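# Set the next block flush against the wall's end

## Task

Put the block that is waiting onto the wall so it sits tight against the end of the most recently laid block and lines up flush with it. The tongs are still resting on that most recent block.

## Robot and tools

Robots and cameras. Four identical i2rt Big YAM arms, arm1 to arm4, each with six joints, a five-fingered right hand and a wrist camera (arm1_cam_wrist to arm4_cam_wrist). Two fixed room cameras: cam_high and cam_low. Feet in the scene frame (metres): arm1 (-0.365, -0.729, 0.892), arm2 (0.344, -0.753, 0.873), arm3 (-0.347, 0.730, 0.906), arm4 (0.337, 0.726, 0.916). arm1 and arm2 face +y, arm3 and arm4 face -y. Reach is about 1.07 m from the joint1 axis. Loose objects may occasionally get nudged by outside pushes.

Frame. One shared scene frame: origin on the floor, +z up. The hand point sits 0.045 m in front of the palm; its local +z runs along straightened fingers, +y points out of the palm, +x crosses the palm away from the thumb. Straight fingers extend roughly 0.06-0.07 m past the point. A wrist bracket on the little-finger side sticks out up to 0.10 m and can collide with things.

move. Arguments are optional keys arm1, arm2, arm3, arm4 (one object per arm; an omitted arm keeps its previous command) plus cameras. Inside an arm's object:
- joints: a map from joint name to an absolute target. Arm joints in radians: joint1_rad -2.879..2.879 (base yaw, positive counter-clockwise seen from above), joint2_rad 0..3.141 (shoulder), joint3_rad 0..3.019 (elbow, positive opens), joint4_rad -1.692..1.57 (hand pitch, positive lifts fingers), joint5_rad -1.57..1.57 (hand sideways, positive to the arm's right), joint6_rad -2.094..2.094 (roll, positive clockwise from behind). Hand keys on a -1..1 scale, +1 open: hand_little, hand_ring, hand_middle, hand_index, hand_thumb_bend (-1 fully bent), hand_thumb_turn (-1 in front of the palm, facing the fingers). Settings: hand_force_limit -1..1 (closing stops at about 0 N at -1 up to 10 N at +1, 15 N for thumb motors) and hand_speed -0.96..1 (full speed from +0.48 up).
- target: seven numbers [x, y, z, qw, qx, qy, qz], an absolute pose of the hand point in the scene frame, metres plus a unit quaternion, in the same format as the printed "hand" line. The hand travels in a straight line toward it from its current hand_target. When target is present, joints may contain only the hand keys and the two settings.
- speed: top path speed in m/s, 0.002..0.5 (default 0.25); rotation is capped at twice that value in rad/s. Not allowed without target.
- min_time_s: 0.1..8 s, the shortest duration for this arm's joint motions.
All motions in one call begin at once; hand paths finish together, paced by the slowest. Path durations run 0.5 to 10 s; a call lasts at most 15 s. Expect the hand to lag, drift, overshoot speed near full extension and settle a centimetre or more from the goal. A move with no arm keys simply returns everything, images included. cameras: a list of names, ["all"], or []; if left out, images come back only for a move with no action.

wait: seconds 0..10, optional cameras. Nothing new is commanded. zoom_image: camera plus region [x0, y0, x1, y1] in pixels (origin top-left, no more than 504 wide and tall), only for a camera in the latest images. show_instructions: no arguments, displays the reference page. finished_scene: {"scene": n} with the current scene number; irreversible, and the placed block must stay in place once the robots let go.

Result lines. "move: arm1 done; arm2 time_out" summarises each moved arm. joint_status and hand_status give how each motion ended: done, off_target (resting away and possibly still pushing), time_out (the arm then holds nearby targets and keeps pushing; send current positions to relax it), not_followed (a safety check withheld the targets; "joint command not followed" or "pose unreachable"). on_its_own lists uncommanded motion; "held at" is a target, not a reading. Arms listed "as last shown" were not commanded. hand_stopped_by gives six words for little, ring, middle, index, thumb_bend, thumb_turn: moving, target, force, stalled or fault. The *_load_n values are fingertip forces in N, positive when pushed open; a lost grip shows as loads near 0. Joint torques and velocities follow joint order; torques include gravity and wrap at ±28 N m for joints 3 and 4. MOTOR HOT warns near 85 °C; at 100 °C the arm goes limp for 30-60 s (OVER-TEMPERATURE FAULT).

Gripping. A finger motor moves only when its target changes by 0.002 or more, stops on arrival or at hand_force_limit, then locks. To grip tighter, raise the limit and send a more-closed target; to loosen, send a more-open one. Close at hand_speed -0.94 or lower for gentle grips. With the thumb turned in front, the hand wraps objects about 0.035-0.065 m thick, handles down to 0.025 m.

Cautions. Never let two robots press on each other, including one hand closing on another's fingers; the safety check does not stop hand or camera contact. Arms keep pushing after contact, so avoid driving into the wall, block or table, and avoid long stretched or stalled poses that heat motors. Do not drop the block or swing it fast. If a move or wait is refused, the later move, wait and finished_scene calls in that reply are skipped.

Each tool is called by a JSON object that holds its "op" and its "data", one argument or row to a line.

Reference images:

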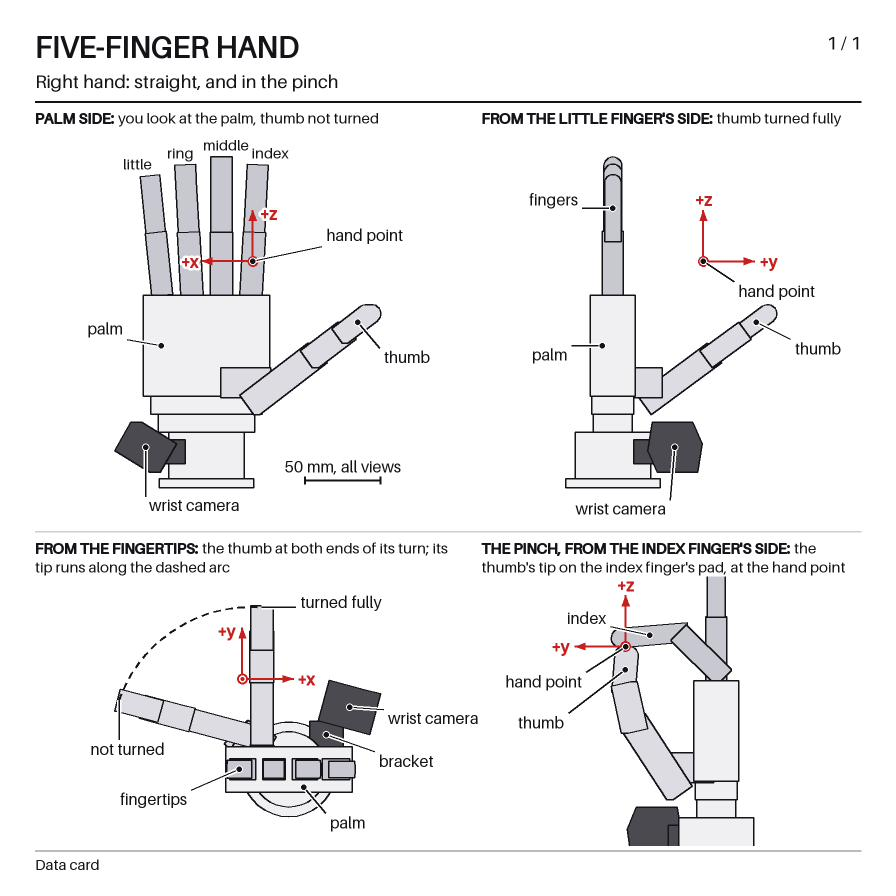

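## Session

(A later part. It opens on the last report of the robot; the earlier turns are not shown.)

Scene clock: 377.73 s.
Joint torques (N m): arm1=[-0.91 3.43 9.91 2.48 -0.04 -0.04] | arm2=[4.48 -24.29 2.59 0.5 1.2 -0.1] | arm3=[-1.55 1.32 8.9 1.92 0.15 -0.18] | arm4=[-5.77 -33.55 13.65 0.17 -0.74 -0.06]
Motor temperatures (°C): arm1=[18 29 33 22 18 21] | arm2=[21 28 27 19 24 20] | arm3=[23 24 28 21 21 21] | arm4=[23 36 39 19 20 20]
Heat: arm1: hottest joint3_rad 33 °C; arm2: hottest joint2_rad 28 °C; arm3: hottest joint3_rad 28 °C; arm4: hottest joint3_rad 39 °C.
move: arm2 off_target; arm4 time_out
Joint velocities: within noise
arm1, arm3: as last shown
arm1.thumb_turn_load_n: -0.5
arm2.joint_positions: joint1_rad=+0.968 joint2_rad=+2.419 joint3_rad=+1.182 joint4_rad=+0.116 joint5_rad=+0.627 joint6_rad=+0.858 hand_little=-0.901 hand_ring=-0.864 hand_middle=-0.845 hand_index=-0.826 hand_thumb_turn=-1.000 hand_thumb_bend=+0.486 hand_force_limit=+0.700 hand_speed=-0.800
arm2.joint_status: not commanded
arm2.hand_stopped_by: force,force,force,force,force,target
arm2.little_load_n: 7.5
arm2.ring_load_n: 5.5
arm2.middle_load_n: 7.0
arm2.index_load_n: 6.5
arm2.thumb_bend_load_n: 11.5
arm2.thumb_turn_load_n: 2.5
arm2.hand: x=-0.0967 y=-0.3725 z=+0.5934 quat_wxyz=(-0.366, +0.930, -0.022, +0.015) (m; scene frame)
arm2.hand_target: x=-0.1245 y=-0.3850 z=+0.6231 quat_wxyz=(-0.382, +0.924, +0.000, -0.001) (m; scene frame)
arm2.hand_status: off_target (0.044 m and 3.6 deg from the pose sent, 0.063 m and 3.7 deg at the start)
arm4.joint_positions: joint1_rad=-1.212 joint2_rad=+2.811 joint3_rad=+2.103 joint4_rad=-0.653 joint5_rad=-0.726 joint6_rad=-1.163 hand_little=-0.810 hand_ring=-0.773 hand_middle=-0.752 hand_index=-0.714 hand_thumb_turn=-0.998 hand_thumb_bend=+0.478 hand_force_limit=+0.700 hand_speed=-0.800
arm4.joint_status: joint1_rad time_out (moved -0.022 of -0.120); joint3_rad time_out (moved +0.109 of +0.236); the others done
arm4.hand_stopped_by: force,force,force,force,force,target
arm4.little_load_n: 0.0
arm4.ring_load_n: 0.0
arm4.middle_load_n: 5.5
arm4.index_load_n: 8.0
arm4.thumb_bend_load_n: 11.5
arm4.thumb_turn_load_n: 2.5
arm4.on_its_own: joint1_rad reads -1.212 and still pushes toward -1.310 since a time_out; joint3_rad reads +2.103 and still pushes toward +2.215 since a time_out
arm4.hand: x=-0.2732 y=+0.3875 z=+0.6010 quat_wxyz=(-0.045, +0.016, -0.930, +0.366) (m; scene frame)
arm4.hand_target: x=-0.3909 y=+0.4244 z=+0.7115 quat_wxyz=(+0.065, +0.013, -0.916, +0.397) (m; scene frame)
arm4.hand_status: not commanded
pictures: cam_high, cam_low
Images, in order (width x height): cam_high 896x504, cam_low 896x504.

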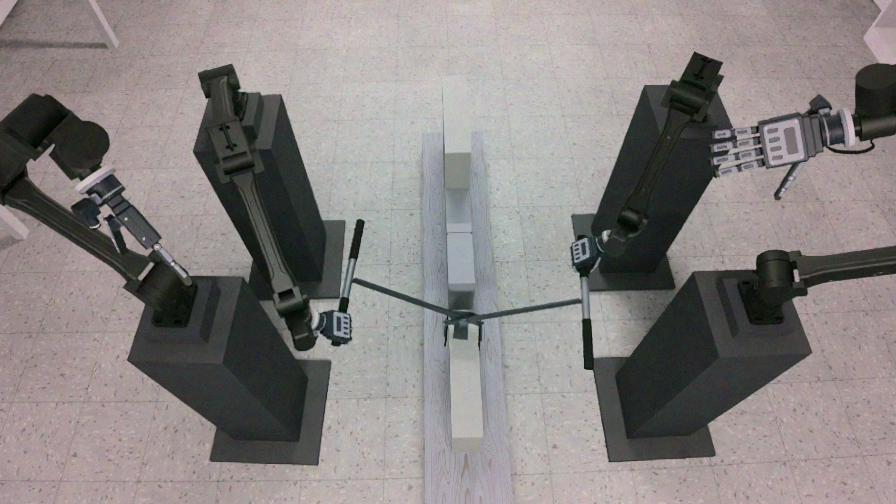

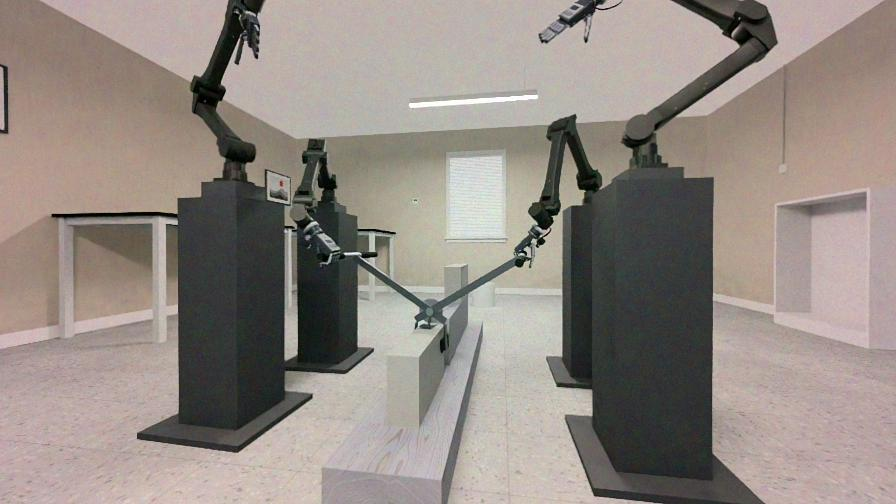

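{"op": "move", "data": {
  "arm2": {"target":[-0.12,-0.425,0.575,0.3827,-0.9239,0,0],"speed":0.05},
  "arm4": {"target":[-0.330,0.430,0.630,0,0,0.9239,-0.3827],"speed":0.05},
  "cameras": ["cam_high", "cam_low"]
}}

{"op": "zoom_image", "data": {
  "camera": "cam_high",
  "region": [300, 250, 620, 480]
}}

{"op": "zoom_image", "data": {
  "camera": "cam_low",
  "region": [340, 240, 540, 440]
}}

Scene clock: 388.20 s.
Joint torques (N m): arm1=[-1.08 3.02 10.13 2.52 -0.01 -0.03] | arm2=[6.07 -21.54 0.75 0.61 0.45 -0.04] | arm3=[-1.55 1.26 8.88 1.91 0.15 -0.18] | arm4=[-4.66 -28.63 10.67 -0.44 -0.39 -0.05]
Motor temperatures (°C): arm1=[18 29 33 22 18 21] | arm2=[21 28 26 19 24 20] | arm3=[23 24 28 21 21 21] | arm4=[23 36 38 19 20 20]
Heat: arm1: hottest joint3_rad 33 °C; arm2: hottest joint2_rad 28 °C; arm3: hottest joint3_rad 28 °C; arm4: hottest joint3_rad 38 °C.
move: arm2 off_target; arm4 off_target
Joint velocities: within noise
arm1, arm3: as last shown
arm1.thumb_turn_load_n: 0.0
arm2.joint_positions: joint1_rad=+1.009 joint2_rad=+2.495 joint3_rad=+1.182 joint4_rad=+0.189 joint5_rad=+0.676 joint6_rad=+0.920 hand_little=-0.901 hand_ring=-0.864 hand_middle=-0.845 hand_index=-0.826 hand_thumb_turn=-1.000 hand_thumb_bend=+0.486 hand_force_limit=+0.700 hand_speed=-0.800
arm2.joint_status: not commanded
arm2.hand_stopped_by: force,force,force,force,force,target
arm2.little_load_n: 5.0
arm2.ring_load_n: 3.5
arm2.middle_load_n: 7.0
arm2.index_load_n: 8.0
arm2.thumb_bend_load_n: 11.5
arm2.thumb_turn_load_n: 2.5
arm2.hand: x=-0.0978 y=-0.3900 z=+0.5636 quat_wxyz=(-0.383, +0.923, -0.036, +0.011) (m; scene frame)
arm2.hand_target: x=-0.1186 y=-0.4239 z=+0.5735 quat_wxyz=(-0.383, +0.924, +0.000, +0.000) (m; scene frame)
arm2.hand_status: off_target (0.043 m and 4.3 deg from the pose sent, 0.060 m and 3.6 deg at the start)
arm4.joint_positions: joint1_rad=-1.221 joint2_rad=+2.812 joint3_rad=+1.999 joint4_rad=-0.582 joint5_rad=-0.737 joint6_rad=-1.170 hand_little=-0.810 hand_ring=-0.773 hand_middle=-0.752 hand_index=-0.715 hand_thumb_turn=-0.998 hand_thumb_bend=+0.478 hand_force_limit=+0.700 hand_speed=-0.800
arm4.joint_status: not commanded
arm4.hand_stopped_by: force,force,force,force,force,target
arm4.little_load_n: 0.0
arm4.ring_load_n: 0.0
arm4.middle_load_n: 5.0
arm4.index_load_n: 8.0
arm4.thumb_bend_load_n: 11.5
arm4.thumb_turn_load_n: 2.5
arm4.hand: x=-0.2421 y=+0.4042 z=+0.5731 quat_wxyz=(-0.059, +0.009, -0.929, +0.365) (m; scene frame)
arm4.hand_target: x=-0.3182 y=+0.4318 z=+0.6279 quat_wxyz=(+0.001, +0.000, -0.925, +0.381) (m; scene frame)
arm4.hand_status: off_target (0.108 m and 7.2 deg from the pose sent, 0.077 m and 5.9 deg at the start; pose on its path clipped on 84 of 84 steps)
pictures: cam_high, cam_low
Images, in order (width x height): cam_high 896x504, cam_low 896x504.

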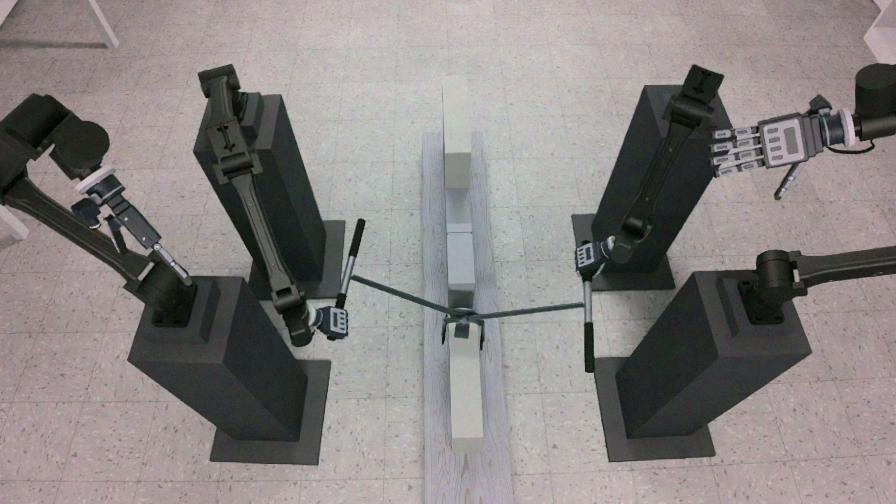

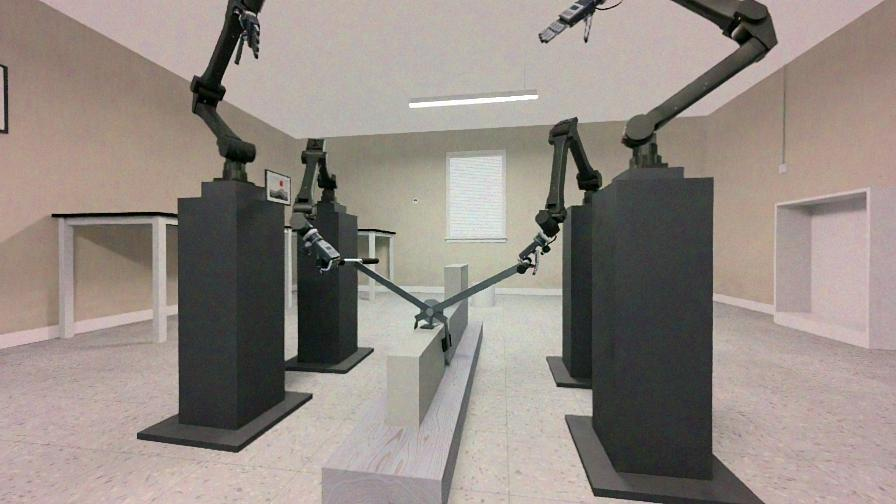

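Scaled by 1.575.

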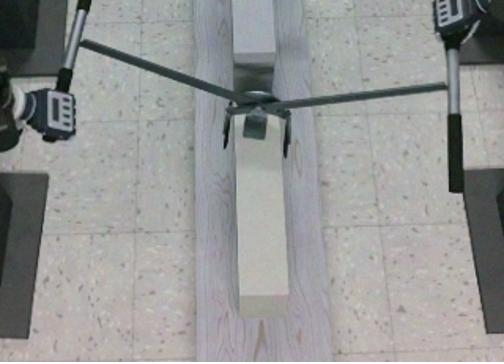

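Scaled by 2.520.

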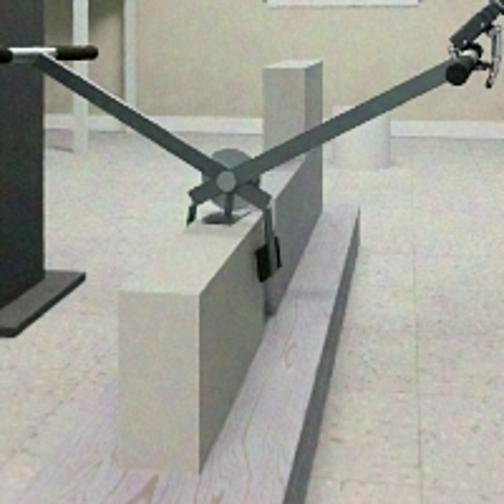

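{"op": "move", "data": {
  "arm1": {"target":[-0.35,-0.32,0.80,0.3818,-0.9217,0.0645,-0.0267],"speed":0.25,"joints":{"hand_thumb_turn":-1,"hand_force_limit":0.7}},
  "arm2": {"target":[-0.115,-0.415,0.555,0.3827,-0.9239,0,0],"speed":0.05},
  "arm4": {"target":[-0.315,0.425,0.605,0,0,0.9239,-0.3827],"speed":0.05}
}}

{"op": "move", "data": {
  "arm1": {"target":[-0.35,-0.305,0.625,0.3818,-0.9217,0.0645,-0.0267],"speed":0.12},
  "cameras": ["cam_high", "cam_low", "arm1_cam_wrist"]
}}

{"op": "zoom_image", "data": {
  "camera": "cam_high",
  "region": [300, 200, 660, 430]
}}

{"op": "zoom_image", "data": {
  "camera": "cam_low",
  "region": [340, 200, 580, 440]
}}

Scene clock: 428.93 s.
Joint torques (N m): arm1=[-0.15 -7.24 6.69 2.82 0.02 0.1] | arm2=[4.25 -20.95 1.62 0.77 0.53 -0.24] | arm3=[-1.55 1.32 8.9 1.92 0.15 -0.18] | arm4=[-3.37 -26.75 10.24 0.25 -0.54 0.07]
Motor temperatures (°C): arm1=[18 29 32 22 18 21] | arm2=[21 28 25 18 23 20] | arm3=[23 24 28 21 21 21] | arm4=[23 36 38 19 20 20]
Heat: arm1: hottest joint3_rad 32 °C; arm2: hottest joint2_rad 28 °C; arm3: hottest joint3_rad 28 °C; arm4: hottest joint3_rad 38 °C.
move: arm1 off_target; arm2 off_target; arm4 off_target
Joint velocities: within noise
arm1.joint_positions: joint1_rad=-0.117 joint2_rad=+1.663 joint3_rad=+0.428 joint4_rad=+0.416 joint5_rad=+0.027 joint6_rad=+0.015 hand_little=+1.000 hand_ring=+1.000 hand_middle=+1.000 hand_index=+1.000 hand_thumb_turn=-1.000 hand_thumb_bend=+1.000 hand_force_limit=+0.700 hand_speed=-0.800
arm1.joint_status: all done
arm1.hand_stopped_by: target,target,target,target,target,target
arm1.little_load_n: 0.0
arm1.ring_load_n: 0.0
arm1.middle_load_n: 0.0
arm1.index_load_n: 0.0
arm1.thumb_bend_load_n: 0.0
arm1.thumb_turn_load_n: 0.0
arm1.hand: x=-0.3467 y=-0.3383 z=+0.7959 quat_wxyz=(-0.366, +0.928, -0.065, +0.030) (m; scene frame)
arm1.hand_target: x=-0.3501 y=-0.3206 z=+0.8006 quat_wxyz=(-0.382, +0.922, -0.064, +0.027) (m; scene frame)
arm1.hand_status: off_target (0.019 m and 2.0 deg from the pose sent, 0.600 m and 53.4 deg at the start)
arm2.joint_positions: joint1_rad=+1.012 joint2_rad=+2.537 joint3_rad=+1.195 joint4_rad=+0.223 joint5_rad=+0.665 joint6_rad=+0.920 hand_little=-0.901 hand_ring=-0.864 hand_middle=-0.845 hand_index=-0.826 hand_thumb_turn=-1.000 hand_thumb_bend=+0.486 hand_force_limit=+0.700 hand_speed=-0.800
arm2.joint_status: not commanded
arm2.hand_stopped_by: force,force,force,force,force,target
arm2.little_load_n: 4.5
arm2.ring_load_n: 1.0
arm2.middle_load_n: 5.0
arm2.index_load_n: 4.0
arm2.thumb_bend_load_n: 11.5
arm2.thumb_turn_load_n: 2.0
arm2.hand: x=-0.0979 y=-0.3941 z=+0.5461 quat_wxyz=(-0.381, +0.924, -0.035, +0.006) (m; scene frame)
arm2.hand_target: x=-0.1145 y=-0.4147 z=+0.5543 quat_wxyz=(-0.383, +0.924, +0.000, +0.000) (m; scene frame)
arm2.hand_status: off_target (0.028 m and 4.0 deg from the pose sent, 0.032 m and 4.3 deg at the start)
arm3: as last shown
arm4.joint_positions: joint1_rad=-1.226 joint2_rad=+2.825 joint3_rad=+1.999 joint4_rad=-0.563 joint5_rad=-0.732 joint6_rad=-1.173 hand_little=-0.810 hand_ring=-0.773 hand_middle=-0.752 hand_index=-0.715 hand_thumb_turn=-0.998 hand_thumb_bend=+0.478 hand_force_limit=+0.700 hand_speed=-0.800
arm4.joint_status: not commanded
arm4.hand_stopped_by: force,force,force,force,force,target
arm4.little_load_n: 0.0
arm4.ring_load_n: 0.0
arm4.middle_load_n: 4.5
arm4.index_load_n: 6.0
arm4.thumb_bend_load_n: 12.0
arm4.thumb_turn_load_n: 2.5
arm4.hand: x=-0.2427 y=+0.4080 z=+0.5640 quat_wxyz=(-0.054, +0.010, -0.930, +0.364) (m; scene frame)
arm4.hand_target: x=-0.3108 y=+0.4283 z=+0.6076 quat_wxyz=(+0.001, +0.000, -0.924, +0.381) (m; scene frame)
arm4.hand_status: off_target (0.085 m and 6.7 deg from the pose sent, 0.082 m and 7.2 deg at the start)
pictures: none

Scene clock: 431.13 s.
Joint torques (N m): arm1=[-0.5 -12.75 0.96 2.84 0.13 0.08] | arm2=[4.01 -20.84 1.59 0.83 0.53 -0.24] | arm3=[-1.55 1.32 8.9 1.94 0.15 -0.18] | arm4=[-3.66 -27.22 10.3 0.28 -0.53 0.08]
Motor temperatures (°C): arm1=[18 29 32 22 18 21] | arm2=[21 28 25 18 23 20] | arm3=[23 24 28 21 21 21] | arm4=[23 35 38 19 20 20]
Heat: arm1: hottest joint3_rad 32 °C; arm2: hottest joint2_rad 28 °C; arm3: hottest joint3_rad 28 °C; arm4: hottest joint3_rad 38 °C.
move: arm1 done
Joint velocities: within noise
arm1.joint_positions: joint1_rad=-0.113 joint2_rad=+2.371 joint3_rad=+0.627 joint4_rad=+0.945 joint5_rad=+0.028 joint6_rad=+0.017 hand_little=+1.000 hand_ring=+1.000 hand_middle=+1.000 hand_index=+1.000 hand_thumb_turn=-1.000 hand_thumb_bend=+1.000 hand_force_limit=+0.700 hand_speed=-0.800
arm1.joint_status: not commanded
arm1.hand_stopped_by: target,target,target,target,target,target
arm1.little_load_n: -0.5
arm1.ring_load_n: 0.0
arm1.middle_load_n: 0.0
arm1.index_load_n: 0.0
arm1.thumb_bend_load_n: 0.0
arm1.thumb_turn_load_n: 0.5
arm1.hand: x=-0.3452 y=-0.3089 z=+0.6274 quat_wxyz=(-0.375, +0.924, -0.064, +0.030) (m; scene frame)
arm1.hand_target: x=-0.3500 y=-0.3052 z=+0.6251 quat_wxyz=(-0.381, +0.922, -0.064, +0.027) (m; scene frame)
arm1.hand_status: done (0.007 m and 0.9 deg from the pose sent, 0.174 m and 2.0 deg at the start)
arm2, arm4: as last shown
arm2.thumb_turn_load_n: 2.5
arm3.joint_positions: joint1_rad=-0.369 joint2_rad=+0.642 joint3_rad=+1.333 joint4_rad=-1.516 joint5_rad=+0.226 joint6_rad=-1.321 hand_little=+1.000 hand_ring=+1.000 hand_middle=+1.000 hand_index=+1.000 hand_thumb_turn=+1.000 hand_thumb_bend=+1.000 hand_force_limit=+0.000 hand_speed=-0.800
arm3.joint_status: not commanded
arm3.hand_stopped_by: target,target,target,target,target,target
arm3.little_load_n: 0.0
arm3.ring_load_n: 0.0
arm3.middle_load_n: 0.0
arm3.index_load_n: 0.0
arm3.thumb_bend_load_n: 0.0
arm3.thumb_turn_load_n: 0.0
arm3.hand: x=-0.5132 y=+0.5867 z=+1.3427 quat_wxyz=(+0.338, +0.370, -0.852, +0.150) (m; scene frame)
arm3.hand_target: x=-0.5134 y=+0.5864 z=+1.3528 quat_wxyz=(+0.347, +0.366, -0.849, +0.158) (m; scene frame)
arm3.hand_status: not commanded
pictures: arm1_cam_wrist, cam_high, cam_low
Images, in order (width x height): arm1_cam_wrist 896x504, cam_high 896x504, cam_low 896x504.

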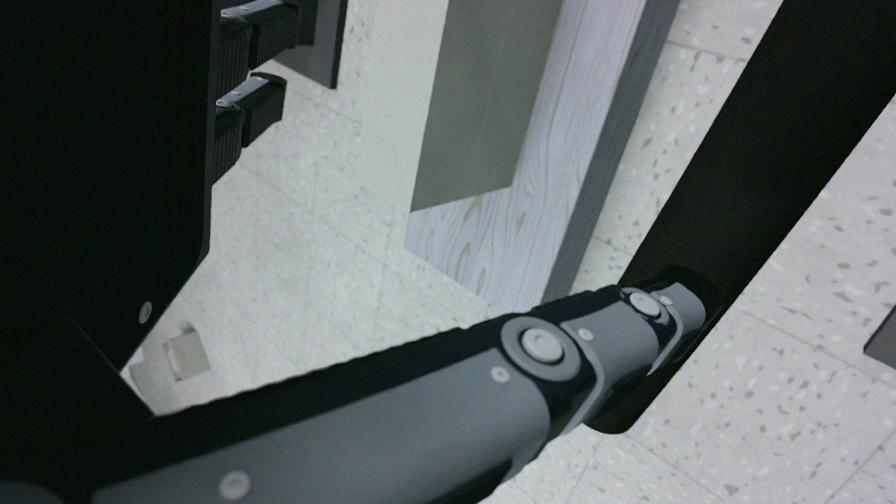

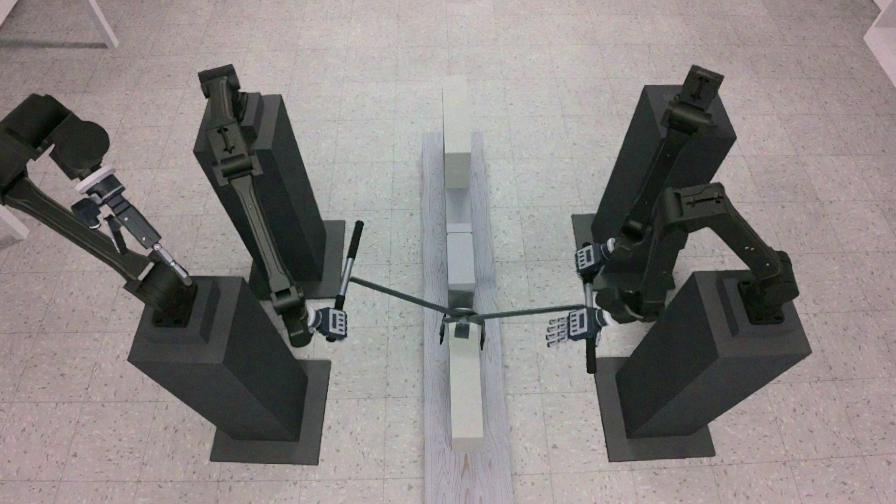

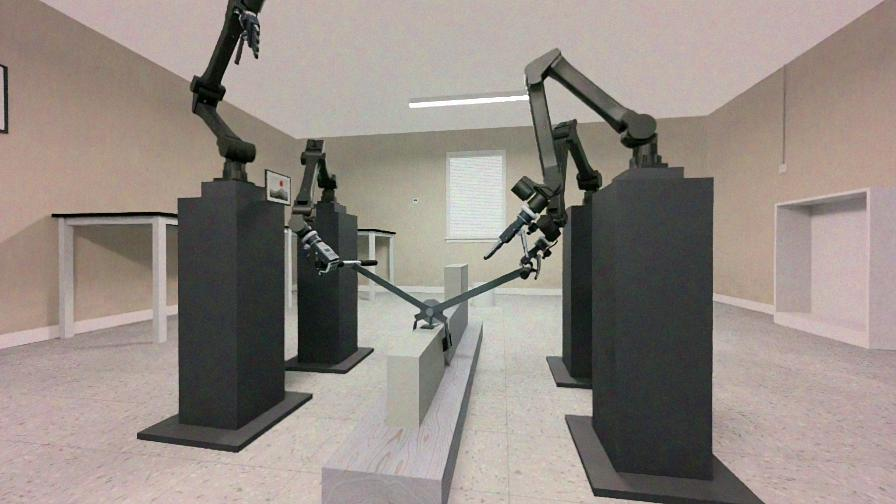

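Scaled by 1.400.

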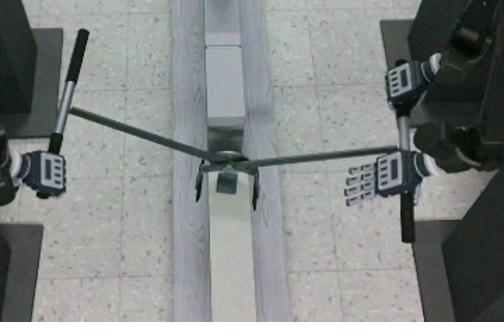

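Scaled by 2.100.

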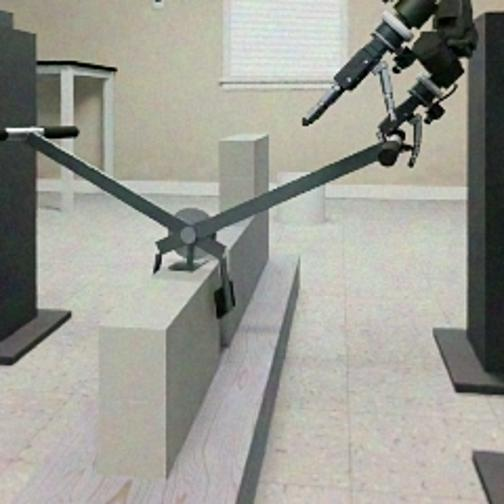

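{"op": "move", "data": {
  "arm1": {"target":[-0.33,-0.365,0.555,0.3818,-0.9217,0.0645,-0.0267],"speed":0.06},
  "cameras": ["arm1_cam_wrist", "cam_low"]
}}

Scene clock: 442.67 s.
Joint torques (N m): arm1=[-1.55 -11.81 -1.25 2.88 -0.12 -0.2] | arm2=[4.07 -20.66 1.63 0.8 0.53 -0.23] | arm3=[-1.55 1.26 8.88 1.92 0.15 -0.18] | arm4=[-3.25 -26.81 10.14 0.2 -0.55 0.05]
Motor temperatures (°C): arm1=[18 29 31 22 18 21] | arm2=[21 28 25 18 23 20] | arm3=[23 24 28 21 21 21] | arm4=[23 34 38 19 20 20]
Heat: arm1: hottest joint3_rad 31 °C; arm2: hottest joint2_rad 28 °C; arm3: hottest joint3_rad 28 °C; arm4: hottest joint3_rad 38 °C.
move: arm1 done
Joint velocities: within noise
arm1.joint_positions: joint1_rad=-0.185 joint2_rad=+2.671 joint3_rad=+0.637 joint4_rad=+1.234 joint5_rad=-0.034 joint6_rad=-0.026 hand_little=+1.000 hand_ring=+1.000 hand_middle=+1.000 hand_index=+1.000 hand_thumb_turn=-1.000 hand_thumb_bend=+1.000 hand_force_limit=+0.700 hand_speed=-0.800
arm1.joint_status: not commanded
arm1.hand_stopped_by: target,target,target,target,target,target
arm1.little_load_n: 0.0
arm1.ring_load_n: 0.0
arm1.middle_load_n: 0.0
arm1.index_load_n: 0.0
arm1.thumb_bend_load_n: 0.0
arm1.thumb_turn_load_n: 0.0
arm1.hand: x=-0.3347 y=-0.3665 z=+0.5582 quat_wxyz=(-0.376, +0.924, -0.066, +0.023) (m; scene frame)
arm1.hand_target: x=-0.3301 y=-0.3651 z=+0.5551 quat_wxyz=(-0.381, +0.922, -0.064, +0.027) (m; scene frame)
arm1.hand_status: done (0.006 m and 0.9 deg from the pose sent, 0.093 m and 0.9 deg at the start)
arm2, arm3, arm4: as last shown
arm2.thumb_bend_load_n: 11.0
arm2.thumb_turn_load_n: 2.0
pictures: arm1_cam_wrist, cam_low
Images, in order (width x height): arm1_cam_wrist 896x504, cam_low 896x504.

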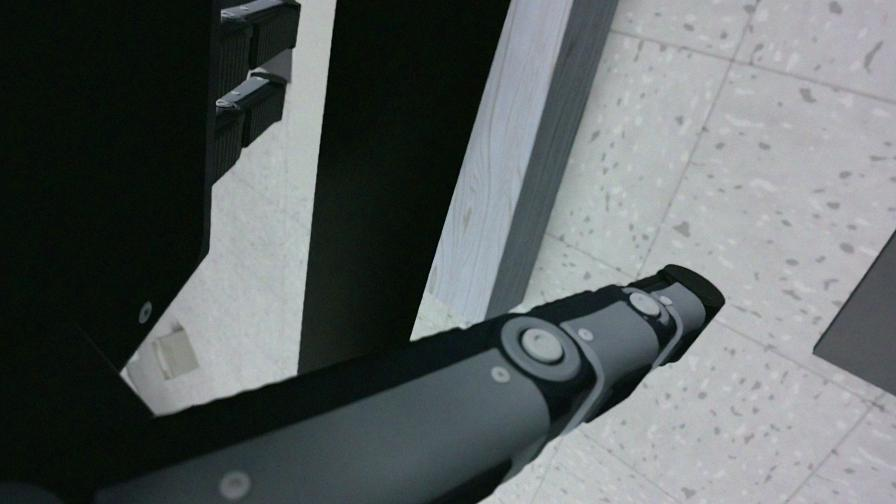

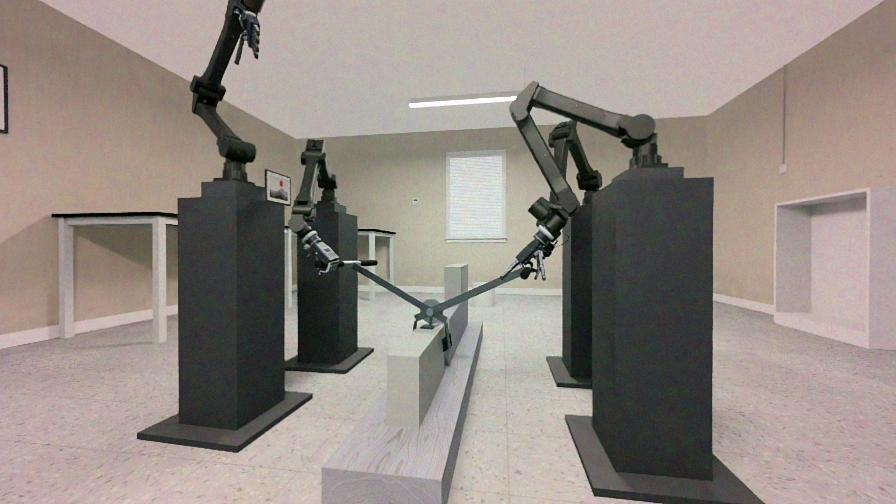

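{"op": "move", "data": {
  "arm1": {"target":[-0.33,-0.382,0.538,0.3818,-0.9217,0.0645,-0.0267],"speed":0.05}
}}

{"op": "move", "data": {
  "arm1": {"joints":{"hand_little":-1,"hand_ring":-1,"hand_middle":-1,"hand_index":-1}}
}}

{"op": "move", "data": {
  "arm1": {"joints":{"hand_thumb_bend":-0.9}},
  "arm4": {"joints":{"hand_thumb_bend":1}},
  "cameras": ["arm1_cam_wrist", "cam_low", "arm4_cam_wrist"]
}}

Scene clock: 449.10 s.
Joint torques (N m): arm1=[-2.02 -11.58 -1.43 2.85 -0.13 -0.16] | arm2=[4.01 -21.07 1.59 0.8 0.59 -0.23] | arm3=[-1.55 1.32 8.88 1.92 0.15 -0.18] | arm4=[-3.37 -27.22 9.83 0.24 -0.54 0.05]
Motor temperatures (°C): arm1=[18 30 30 22 18 21] | arm2=[21 28 25 18 23 20] | arm3=[23 24 28 21 21 21] | arm4=[23 34 38 19 20 20]
Heat: arm1: hottest joint2_rad 30 °C; arm2: hottest joint2_rad 28 °C; arm3: hottest joint3_rad 28 °C; arm4: hottest joint3_rad 38 °C.
move: arm1 done
Joint velocities: within noise
arm1.joint_positions: joint1_rad=-0.198 joint2_rad=+2.748 joint3_rad=+0.644 joint4_rad=+1.306 joint5_rad=-0.043 joint6_rad=-0.037 hand_little=+1.000 hand_ring=+1.000 hand_middle=+1.000 hand_index=+1.000 hand_thumb_turn=-1.000 hand_thumb_bend=+1.000 hand_force_limit=+0.700 hand_speed=-0.800
arm1.joint_status: not commanded
arm1.hand_stopped_by: target,target,target,target,target,target
arm1.little_load_n: 0.0
arm1.ring_load_n: 0.0
arm1.middle_load_n: 0.0
arm1.index_load_n: -0.5
arm1.thumb_bend_load_n: 0.0
arm1.thumb_turn_load_n: 0.0
arm1.hand: x=-0.3346 y=-0.3827 z=+0.5426 quat_wxyz=(-0.376, +0.924, -0.065, +0.023) (m; scene frame)
arm1.hand_target: x=-0.3301 y=-0.3822 z=+0.5381 quat_wxyz=(-0.381, +0.922, -0.064, +0.027) (m; scene frame)
arm1.hand_status: done (0.007 m and 0.8 deg from the pose sent, 0.026 m and 0.9 deg at the start)
arm2, arm3, arm4: as last shown
arm2.joint_positions: joint1_rad=+1.012 joint2_rad=+2.540 joint3_rad=+1.195 joint4_rad=+0.223 joint5_rad=+0.664 joint6_rad=+0.920 hand_little=-0.901 hand_ring=-0.864 hand_middle=-0.845 hand_index=-0.826 hand_thumb_turn=-1.000 hand_thumb_bend=+0.486 hand_force_limit=+0.700 hand_speed=-0.800
arm2.ring_load_n: 0.5
arm2.index_load_n: 3.5
arm2.thumb_turn_load_n: 2.5
arm2.hand: x=-0.0968 y=-0.3952 z=+0.5441 quat_wxyz=(-0.379, +0.925, -0.034, +0.006) (m; scene frame)
arm2.hand_target: x=-0.1145 y=-0.4145 z=+0.5545 quat_wxyz=(-0.383, +0.924, +0.000, +0.000) (m; scene frame)
arm4.joint_positions: joint1_rad=-1.226 joint2_rad=+2.826 joint3_rad=+2.004 joint4_rad=-0.563 joint5_rad=-0.732 joint6_rad=-1.173 hand_little=-0.810 hand_ring=-0.773 hand_middle=-0.752 hand_index=-0.715 hand_thumb_turn=-0.998 hand_thumb_bend=+0.478 hand_force_limit=+0.700 hand_speed=-0.800
arm4.hand: x=-0.2446 y=+0.4073 z=+0.5643 quat_wxyz=(-0.053, +0.011, -0.930, +0.365) (m; scene frame)
arm4.hand_target: x=-0.3107 y=+0.4284 z=+0.6074 quat_wxyz=(+0.001, +0.000, -0.924, +0.381) (m; scene frame)
pictures: none

Scene clock: 452.97 s.
Joint torques (N m): arm1=[-1.96 -11.58 -3.89 2.65 -0.11 -0.05] | arm2=[4.19 -21.01 1.87 0.79 0.47 -0.52] | arm3=[-1.49 1.32 8.9 1.92 0.15 -0.18] | arm4=[-3.02 -27.93 9.96 0.27 -0.53 0.04]
Motor temperatures (°C): arm1=[18 30 30 22 18 21] | arm2=[21 28 25 18 23 20] | arm3=[23 24 28 21 21 21] | arm4=[23 35 38 19 20 20]
Heat: arm1: hottest joint2_rad 30 °C; arm2: hottest joint2_rad 28 °C; arm3: hottest joint3_rad 28 °C; arm4: hottest joint3_rad 38 °C.
move: arm1 off_target
Joint velocities: within noise
arm1.joint_positions: joint1_rad=-0.198 joint2_rad=+2.751 joint3_rad=+0.675 joint4_rad=+1.312 joint5_rad=-0.044 joint6_rad=-0.048 hand_little=-0.864 hand_ring=-0.845 hand_middle=-0.844 hand_index=-0.827 hand_thumb_turn=-1.000 hand_thumb_bend=+1.000 hand_force_limit=+0.700 hand_speed=-0.800
arm1.joint_status: hand_little off_target (ended at -0.864, target -1.000); hand_ring off_target (ended at -0.845, target -1.000); hand_middle off_target (ended at -0.844, target -1.000); hand_index off_target (ended at -0.827, target -1.000)
arm1.hand_stopped_by: force,force,force,force,target,target
arm1.little_load_n: 12.0
arm1.ring_load_n: 10.5
arm1.middle_load_n: 11.5
arm1.index_load_n: 5.5
arm1.thumb_bend_load_n: 0.0
arm1.thumb_turn_load_n: 0.0
arm1.hand: x=-0.3306 y=-0.3660 z=+0.5409 quat_wxyz=(-0.392, +0.918, -0.059, +0.027) (m; scene frame)
arm1.hand_target: x=-0.3301 y=-0.3822 z=+0.5381 quat_wxyz=(-0.381, +0.922, -0.065, +0.027) (m; scene frame)
arm1.hand_status: not commanded
arm2, arm3, arm4: as last shown
arm2.joint_positions: joint1_rad=+1.012 joint2_rad=+2.540 joint3_rad=+1.191 joint4_rad=+0.223 joint5_rad=+0.667 joint6_rad=+0.952 hand_little=-0.901 hand_ring=-0.864 hand_middle=-0.845 hand_index=-0.827 hand_thumb_turn=-1.000 hand_thumb_bend=+0.486 hand_force_limit=+0.700 hand_speed=-0.800
arm2.little_load_n: 10.5
arm2.ring_load_n: 1.0
arm2.index_load_n: 0.0
arm2.thumb_bend_load_n: 11.5
arm2.thumb_turn_load_n: 2.0
arm2.hand: x=-0.0964 y=-0.3953 z=+0.5443 quat_wxyz=(-0.379, +0.924, -0.048, +0.003) (m; scene frame)
arm2.hand_target: x=-0.1146 y=-0.4146 z=+0.5545 quat_wxyz=(-0.383, +0.924, +0.000, +0.000) (m; scene frame)
arm4.joint_positions: joint1_rad=-1.226 joint2_rad=+2.833 joint3_rad=+2.004 joint4_rad=-0.563 joint5_rad=-0.732 joint6_rad=-1.173 hand_little=-0.810 hand_ring=-0.773 hand_middle=-0.752 hand_index=-0.715 hand_thumb_turn=-0.998 hand_thumb_bend=+0.478 hand_force_limit=+0.700 hand_speed=-0.800
arm4.index_load_n: 6.5
arm4.thumb_bend_load_n: 11.5
arm4.hand: x=-0.2415 y=+0.4084 z=+0.5599 quat_wxyz=(-0.056, +0.009, -0.930, +0.364) (m; scene frame)
pictures: none

Scene clock: 459.87 s.
Joint torques (N m): arm1=[-2.2 -12.1 -3.84 2.63 -0.08 -0.04] | arm2=[4.25 -21.01 1.84 0.81 0.49 -0.52] | arm3=[-1.49 1.32 8.9 1.92 0.15 -0.18] | arm4=[-3.43 -27.99 9.85 0.09 -0.57 0.03]
Motor temperatures (°C): arm1=[18 30 30 22 18 21] | arm2=[21 27 25 18 23 20] | arm3=[23 24 28 21 21 21] | arm4=[23 36 38 19 20 20]
Heat: arm1: hottest joint2_rad 30 °C; arm2: hottest joint2_rad 27 °C; arm3: hottest joint3_rad 28 °C; arm4: hottest joint3_rad 38 °C.
move: arm1 off_target; arm4 done
Joint velocities: within noise
arm1.joint_positions: joint1_rad=-0.198 joint2_rad=+2.751 joint3_rad=+0.675 joint4_rad=+1.312 joint5_rad=-0.044 joint6_rad=-0.048 hand_little=-0.864 hand_ring=-0.845 hand_middle=-0.844 hand_index=-0.827 hand_thumb_turn=-1.000 hand_thumb_bend=+0.502 hand_force_limit=+0.700 hand_speed=-0.800
arm1.joint_status: hand_thumb_bend off_target (ended at +0.502, target -0.900)
arm1.hand_stopped_by: force,force,force,force,force,target
arm1.little_load_n: 12.0
arm1.ring_load_n: 10.5
arm1.middle_load_n: 11.0
arm1.index_load_n: 5.5
arm1.thumb_bend_load_n: 13.5
arm1.thumb_turn_load_n: 3.0
arm1.hand: x=-0.3306 y=-0.3660 z=+0.5409 quat_wxyz=(-0.392, +0.918, -0.059, +0.027) (m; scene frame)
arm1.hand_target: x=-0.3301 y=-0.3822 z=+0.5381 quat_wxyz=(-0.381, +0.922, -0.065, +0.027) (m; scene frame)
arm1.hand_status: not commanded
arm2, arm3: as last shown
arm2.ring_load_n: 1.5
arm2.middle_load_n: 4.5
arm4.joint_positions: joint1_rad=-1.226 joint2_rad=+2.833 joint3_rad=+2.004 joint4_rad=-0.563 joint5_rad=-0.732 joint6_rad=-1.173 hand_little=-0.810 hand_ring=-0.773 hand_middle=-0.753 hand_index=-0.715 hand_thumb_turn=-0.998 hand_thumb_bend=+1.000 hand_force_limit=+0.700 hand_speed=-0.800
arm4.joint_status: all done
arm4.hand_stopped_by: force,force,force,force,target,target
arm4.little_load_n: 0.0
arm4.ring_load_n: 0.0
arm4.middle_load_n: 0.0
arm4.index_load_n: 6.5
arm4.thumb_bend_load_n: 0.0
arm4.thumb_turn_load_n: 0.0
arm4.hand: x=-0.2415 y=+0.4084 z=+0.5599 quat_wxyz=(-0.056, +0.009, -0.930, +0.364) (m; scene frame)
arm4.hand_target: x=-0.3107 y=+0.4284 z=+0.6074 quat_wxyz=(+0.001, +0.000, -0.924, +0.381) (m; scene frame)
arm4.hand_status: not commanded
pictures: arm1_cam_wrist, arm4_cam_wrist, cam_low
Images, in order (width x height): arm1_cam_wrist 896x504, arm4_cam_wrist 896x504, cam_low 896x504.

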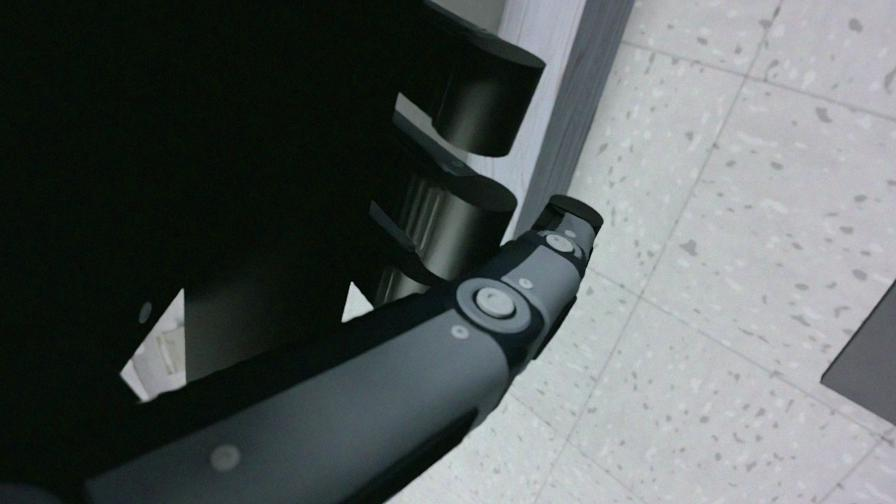

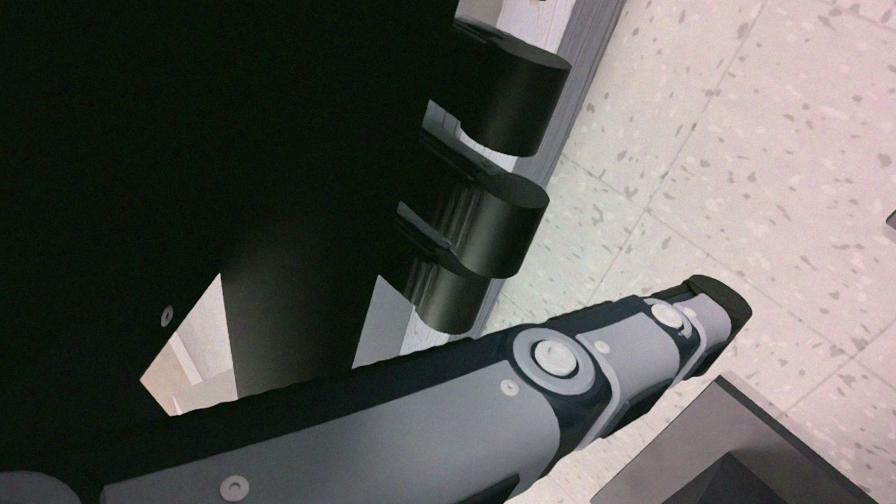

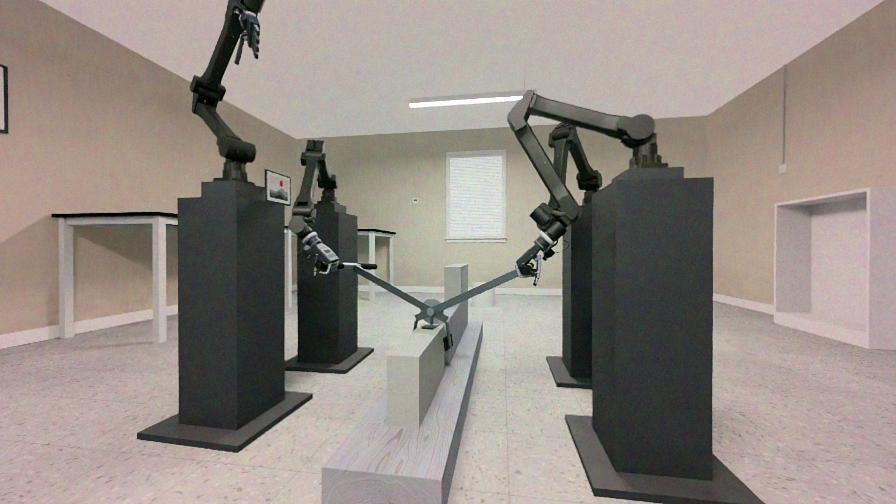

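{"op": "move", "data": {
  "arm4": {"target":[-0.29,0.425,0.575,0,0,0.9239,-0.3827],"speed":0.05,"joints":{"hand_little":1,"hand_ring":1,"hand_middle":1,"hand_index":1}},
  "cameras": ["cam_high", "cam_low", "arm4_cam_wrist"]
}}

{"op": "zoom_image", "data": {
  "camera": "cam_low",
  "region": [340, 200, 580, 440]
}}

Scene clock: 473.23 s.
Joint torques (N m): arm1=[-1.9 -11.87 -4 2.55 -0.02 0.12] | arm2=[4.07 -21.13 1.88 0.81 0.3 -0.44] | arm3=[-1.55 1.32 8.9 1.92 0.15 -0.18] | arm4=[0.44 -25.52 6.39 0.79 -0.52 0.21]
Motor temperatures (°C): arm1=[18 30 29 22 18 21] | arm2=[21 27 25 18 23 20] | arm3=[23 24 29 21 21 21] | arm4=[23 37 37 19 20 20]
Heat: arm1: hottest joint2_rad 30 °C; arm2: hottest joint2_rad 27 °C; arm3: hottest joint3_rad 29 °C; arm4: hottest joint2_rad 37 °C.
move: arm4 off_target
Joint velocities: within noise
arm1, arm2, arm3: as last shown
arm1.joint_positions: joint1_rad=-0.198 joint2_rad=+2.754 joint3_rad=+0.675 joint4_rad=+1.313 joint5_rad=-0.045 joint6_rad=-0.062 hand_little=-0.864 hand_ring=-0.845 hand_middle=-0.844 hand_index=-0.827 hand_thumb_turn=-1.000 hand_thumb_bend=+0.502 hand_force_limit=+0.700 hand_speed=-0.800
arm1.little_load_n: 11.0
arm1.ring_load_n: 9.5
arm1.middle_load_n: 10.5
arm1.index_load_n: 5.0
arm1.hand: x=-0.3302 y=-0.3674 z=+0.5399 quat_wxyz=(-0.391, +0.918, -0.052, +0.029) (m; scene frame)
arm1.hand_target: x=-0.3301 y=-0.3821 z=+0.5381 quat_wxyz=(-0.382, +0.922, -0.065, +0.027) (m; scene frame)
arm2.joint_positions: joint1_rad=+1.013 joint2_rad=+2.540 joint3_rad=+1.191 joint4_rad=+0.223 joint5_rad=+0.672 joint6_rad=+0.942 hand_little=-0.901 hand_ring=-0.864 hand_middle=-0.845 hand_index=-0.827 hand_thumb_turn=-1.000 hand_thumb_bend=+0.486 hand_force_limit=+0.700 hand_speed=-0.800
arm2.little_load_n: 7.5
arm2.ring_load_n: 0.5
arm2.thumb_bend_load_n: 11.0
arm2.hand: x=-0.0954 y=-0.3952 z=+0.5444 quat_wxyz=(-0.381, +0.923, -0.044, +0.006) (m; scene frame)
arm2.hand_target: x=-0.1145 y=-0.4147 z=+0.5545 quat_wxyz=(-0.383, +0.924, +0.000, +0.000) (m; scene frame)
arm4.joint_positions: joint1_rad=-1.264 joint2_rad=+2.833 joint3_rad=+2.004 joint4_rad=-0.486 joint5_rad=-0.734 joint6_rad=-1.173 hand_little=+1.000 hand_ring=+1.000 hand_middle=+1.000 hand_index=+1.000 hand_thumb_turn=-0.998 hand_thumb_bend=+1.000 hand_force_limit=+0.700 hand_speed=-0.800
arm4.joint_status: all done
arm4.hand_stopped_by: target,target,target,target,target,target
arm4.little_load_n: 0.5
arm4.ring_load_n: 0.0
arm4.middle_load_n: 0.0
arm4.index_load_n: 0.0
arm4.thumb_bend_load_n: 0.0
arm4.thumb_turn_load_n: 0.0
arm4.hand: x=-0.2719 y=+0.4250 z=+0.5603 quat_wxyz=(-0.015, +0.005, -0.926, +0.376) (m; scene frame)
arm4.hand_target: x=-0.2898 y=+0.4252 z=+0.5753 quat_wxyz=(+0.000, +0.000, -0.924, +0.383) (m; scene frame)
arm4.hand_status: off_target (0.023 m and 1.9 deg from the pose sent, 0.053 m and 6.8 deg at the start)
pictures: arm4_cam_wrist, cam_high, cam_low
Images, in order (width x height): arm4_cam_wrist 896x504, cam_high 896x504, cam_low 896x504.

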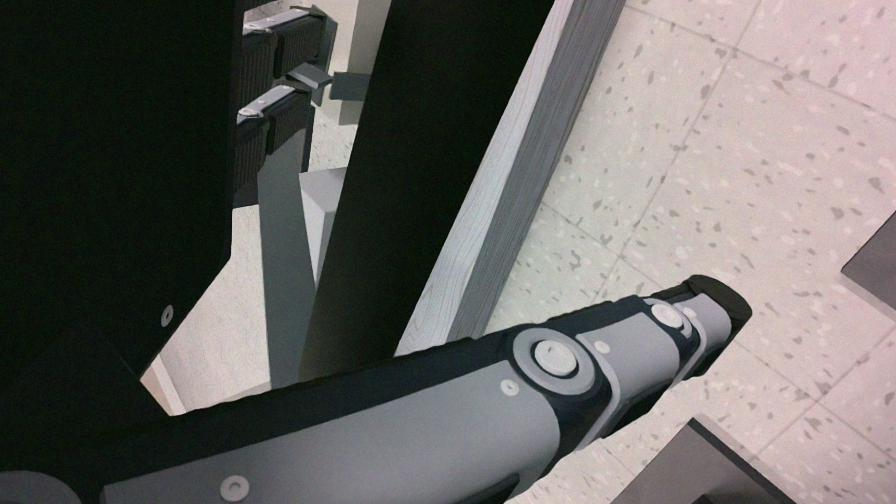

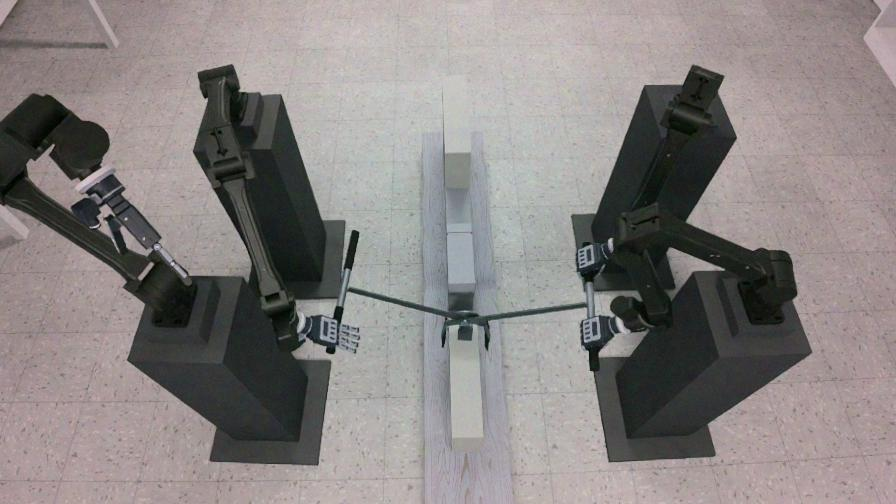

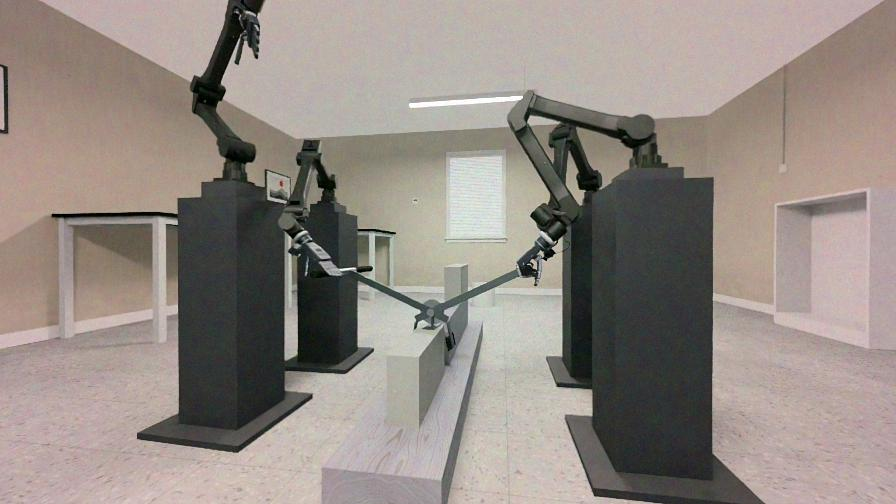

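Scaled by 2.100.

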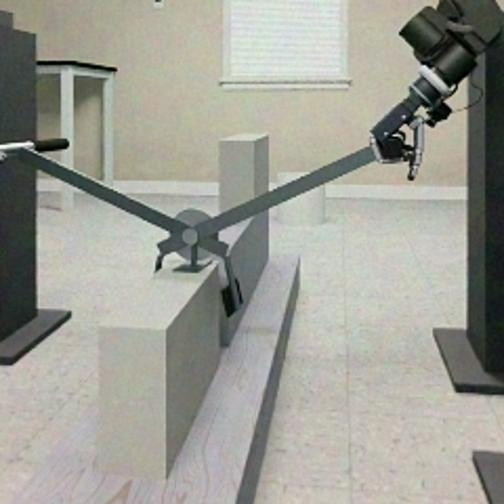

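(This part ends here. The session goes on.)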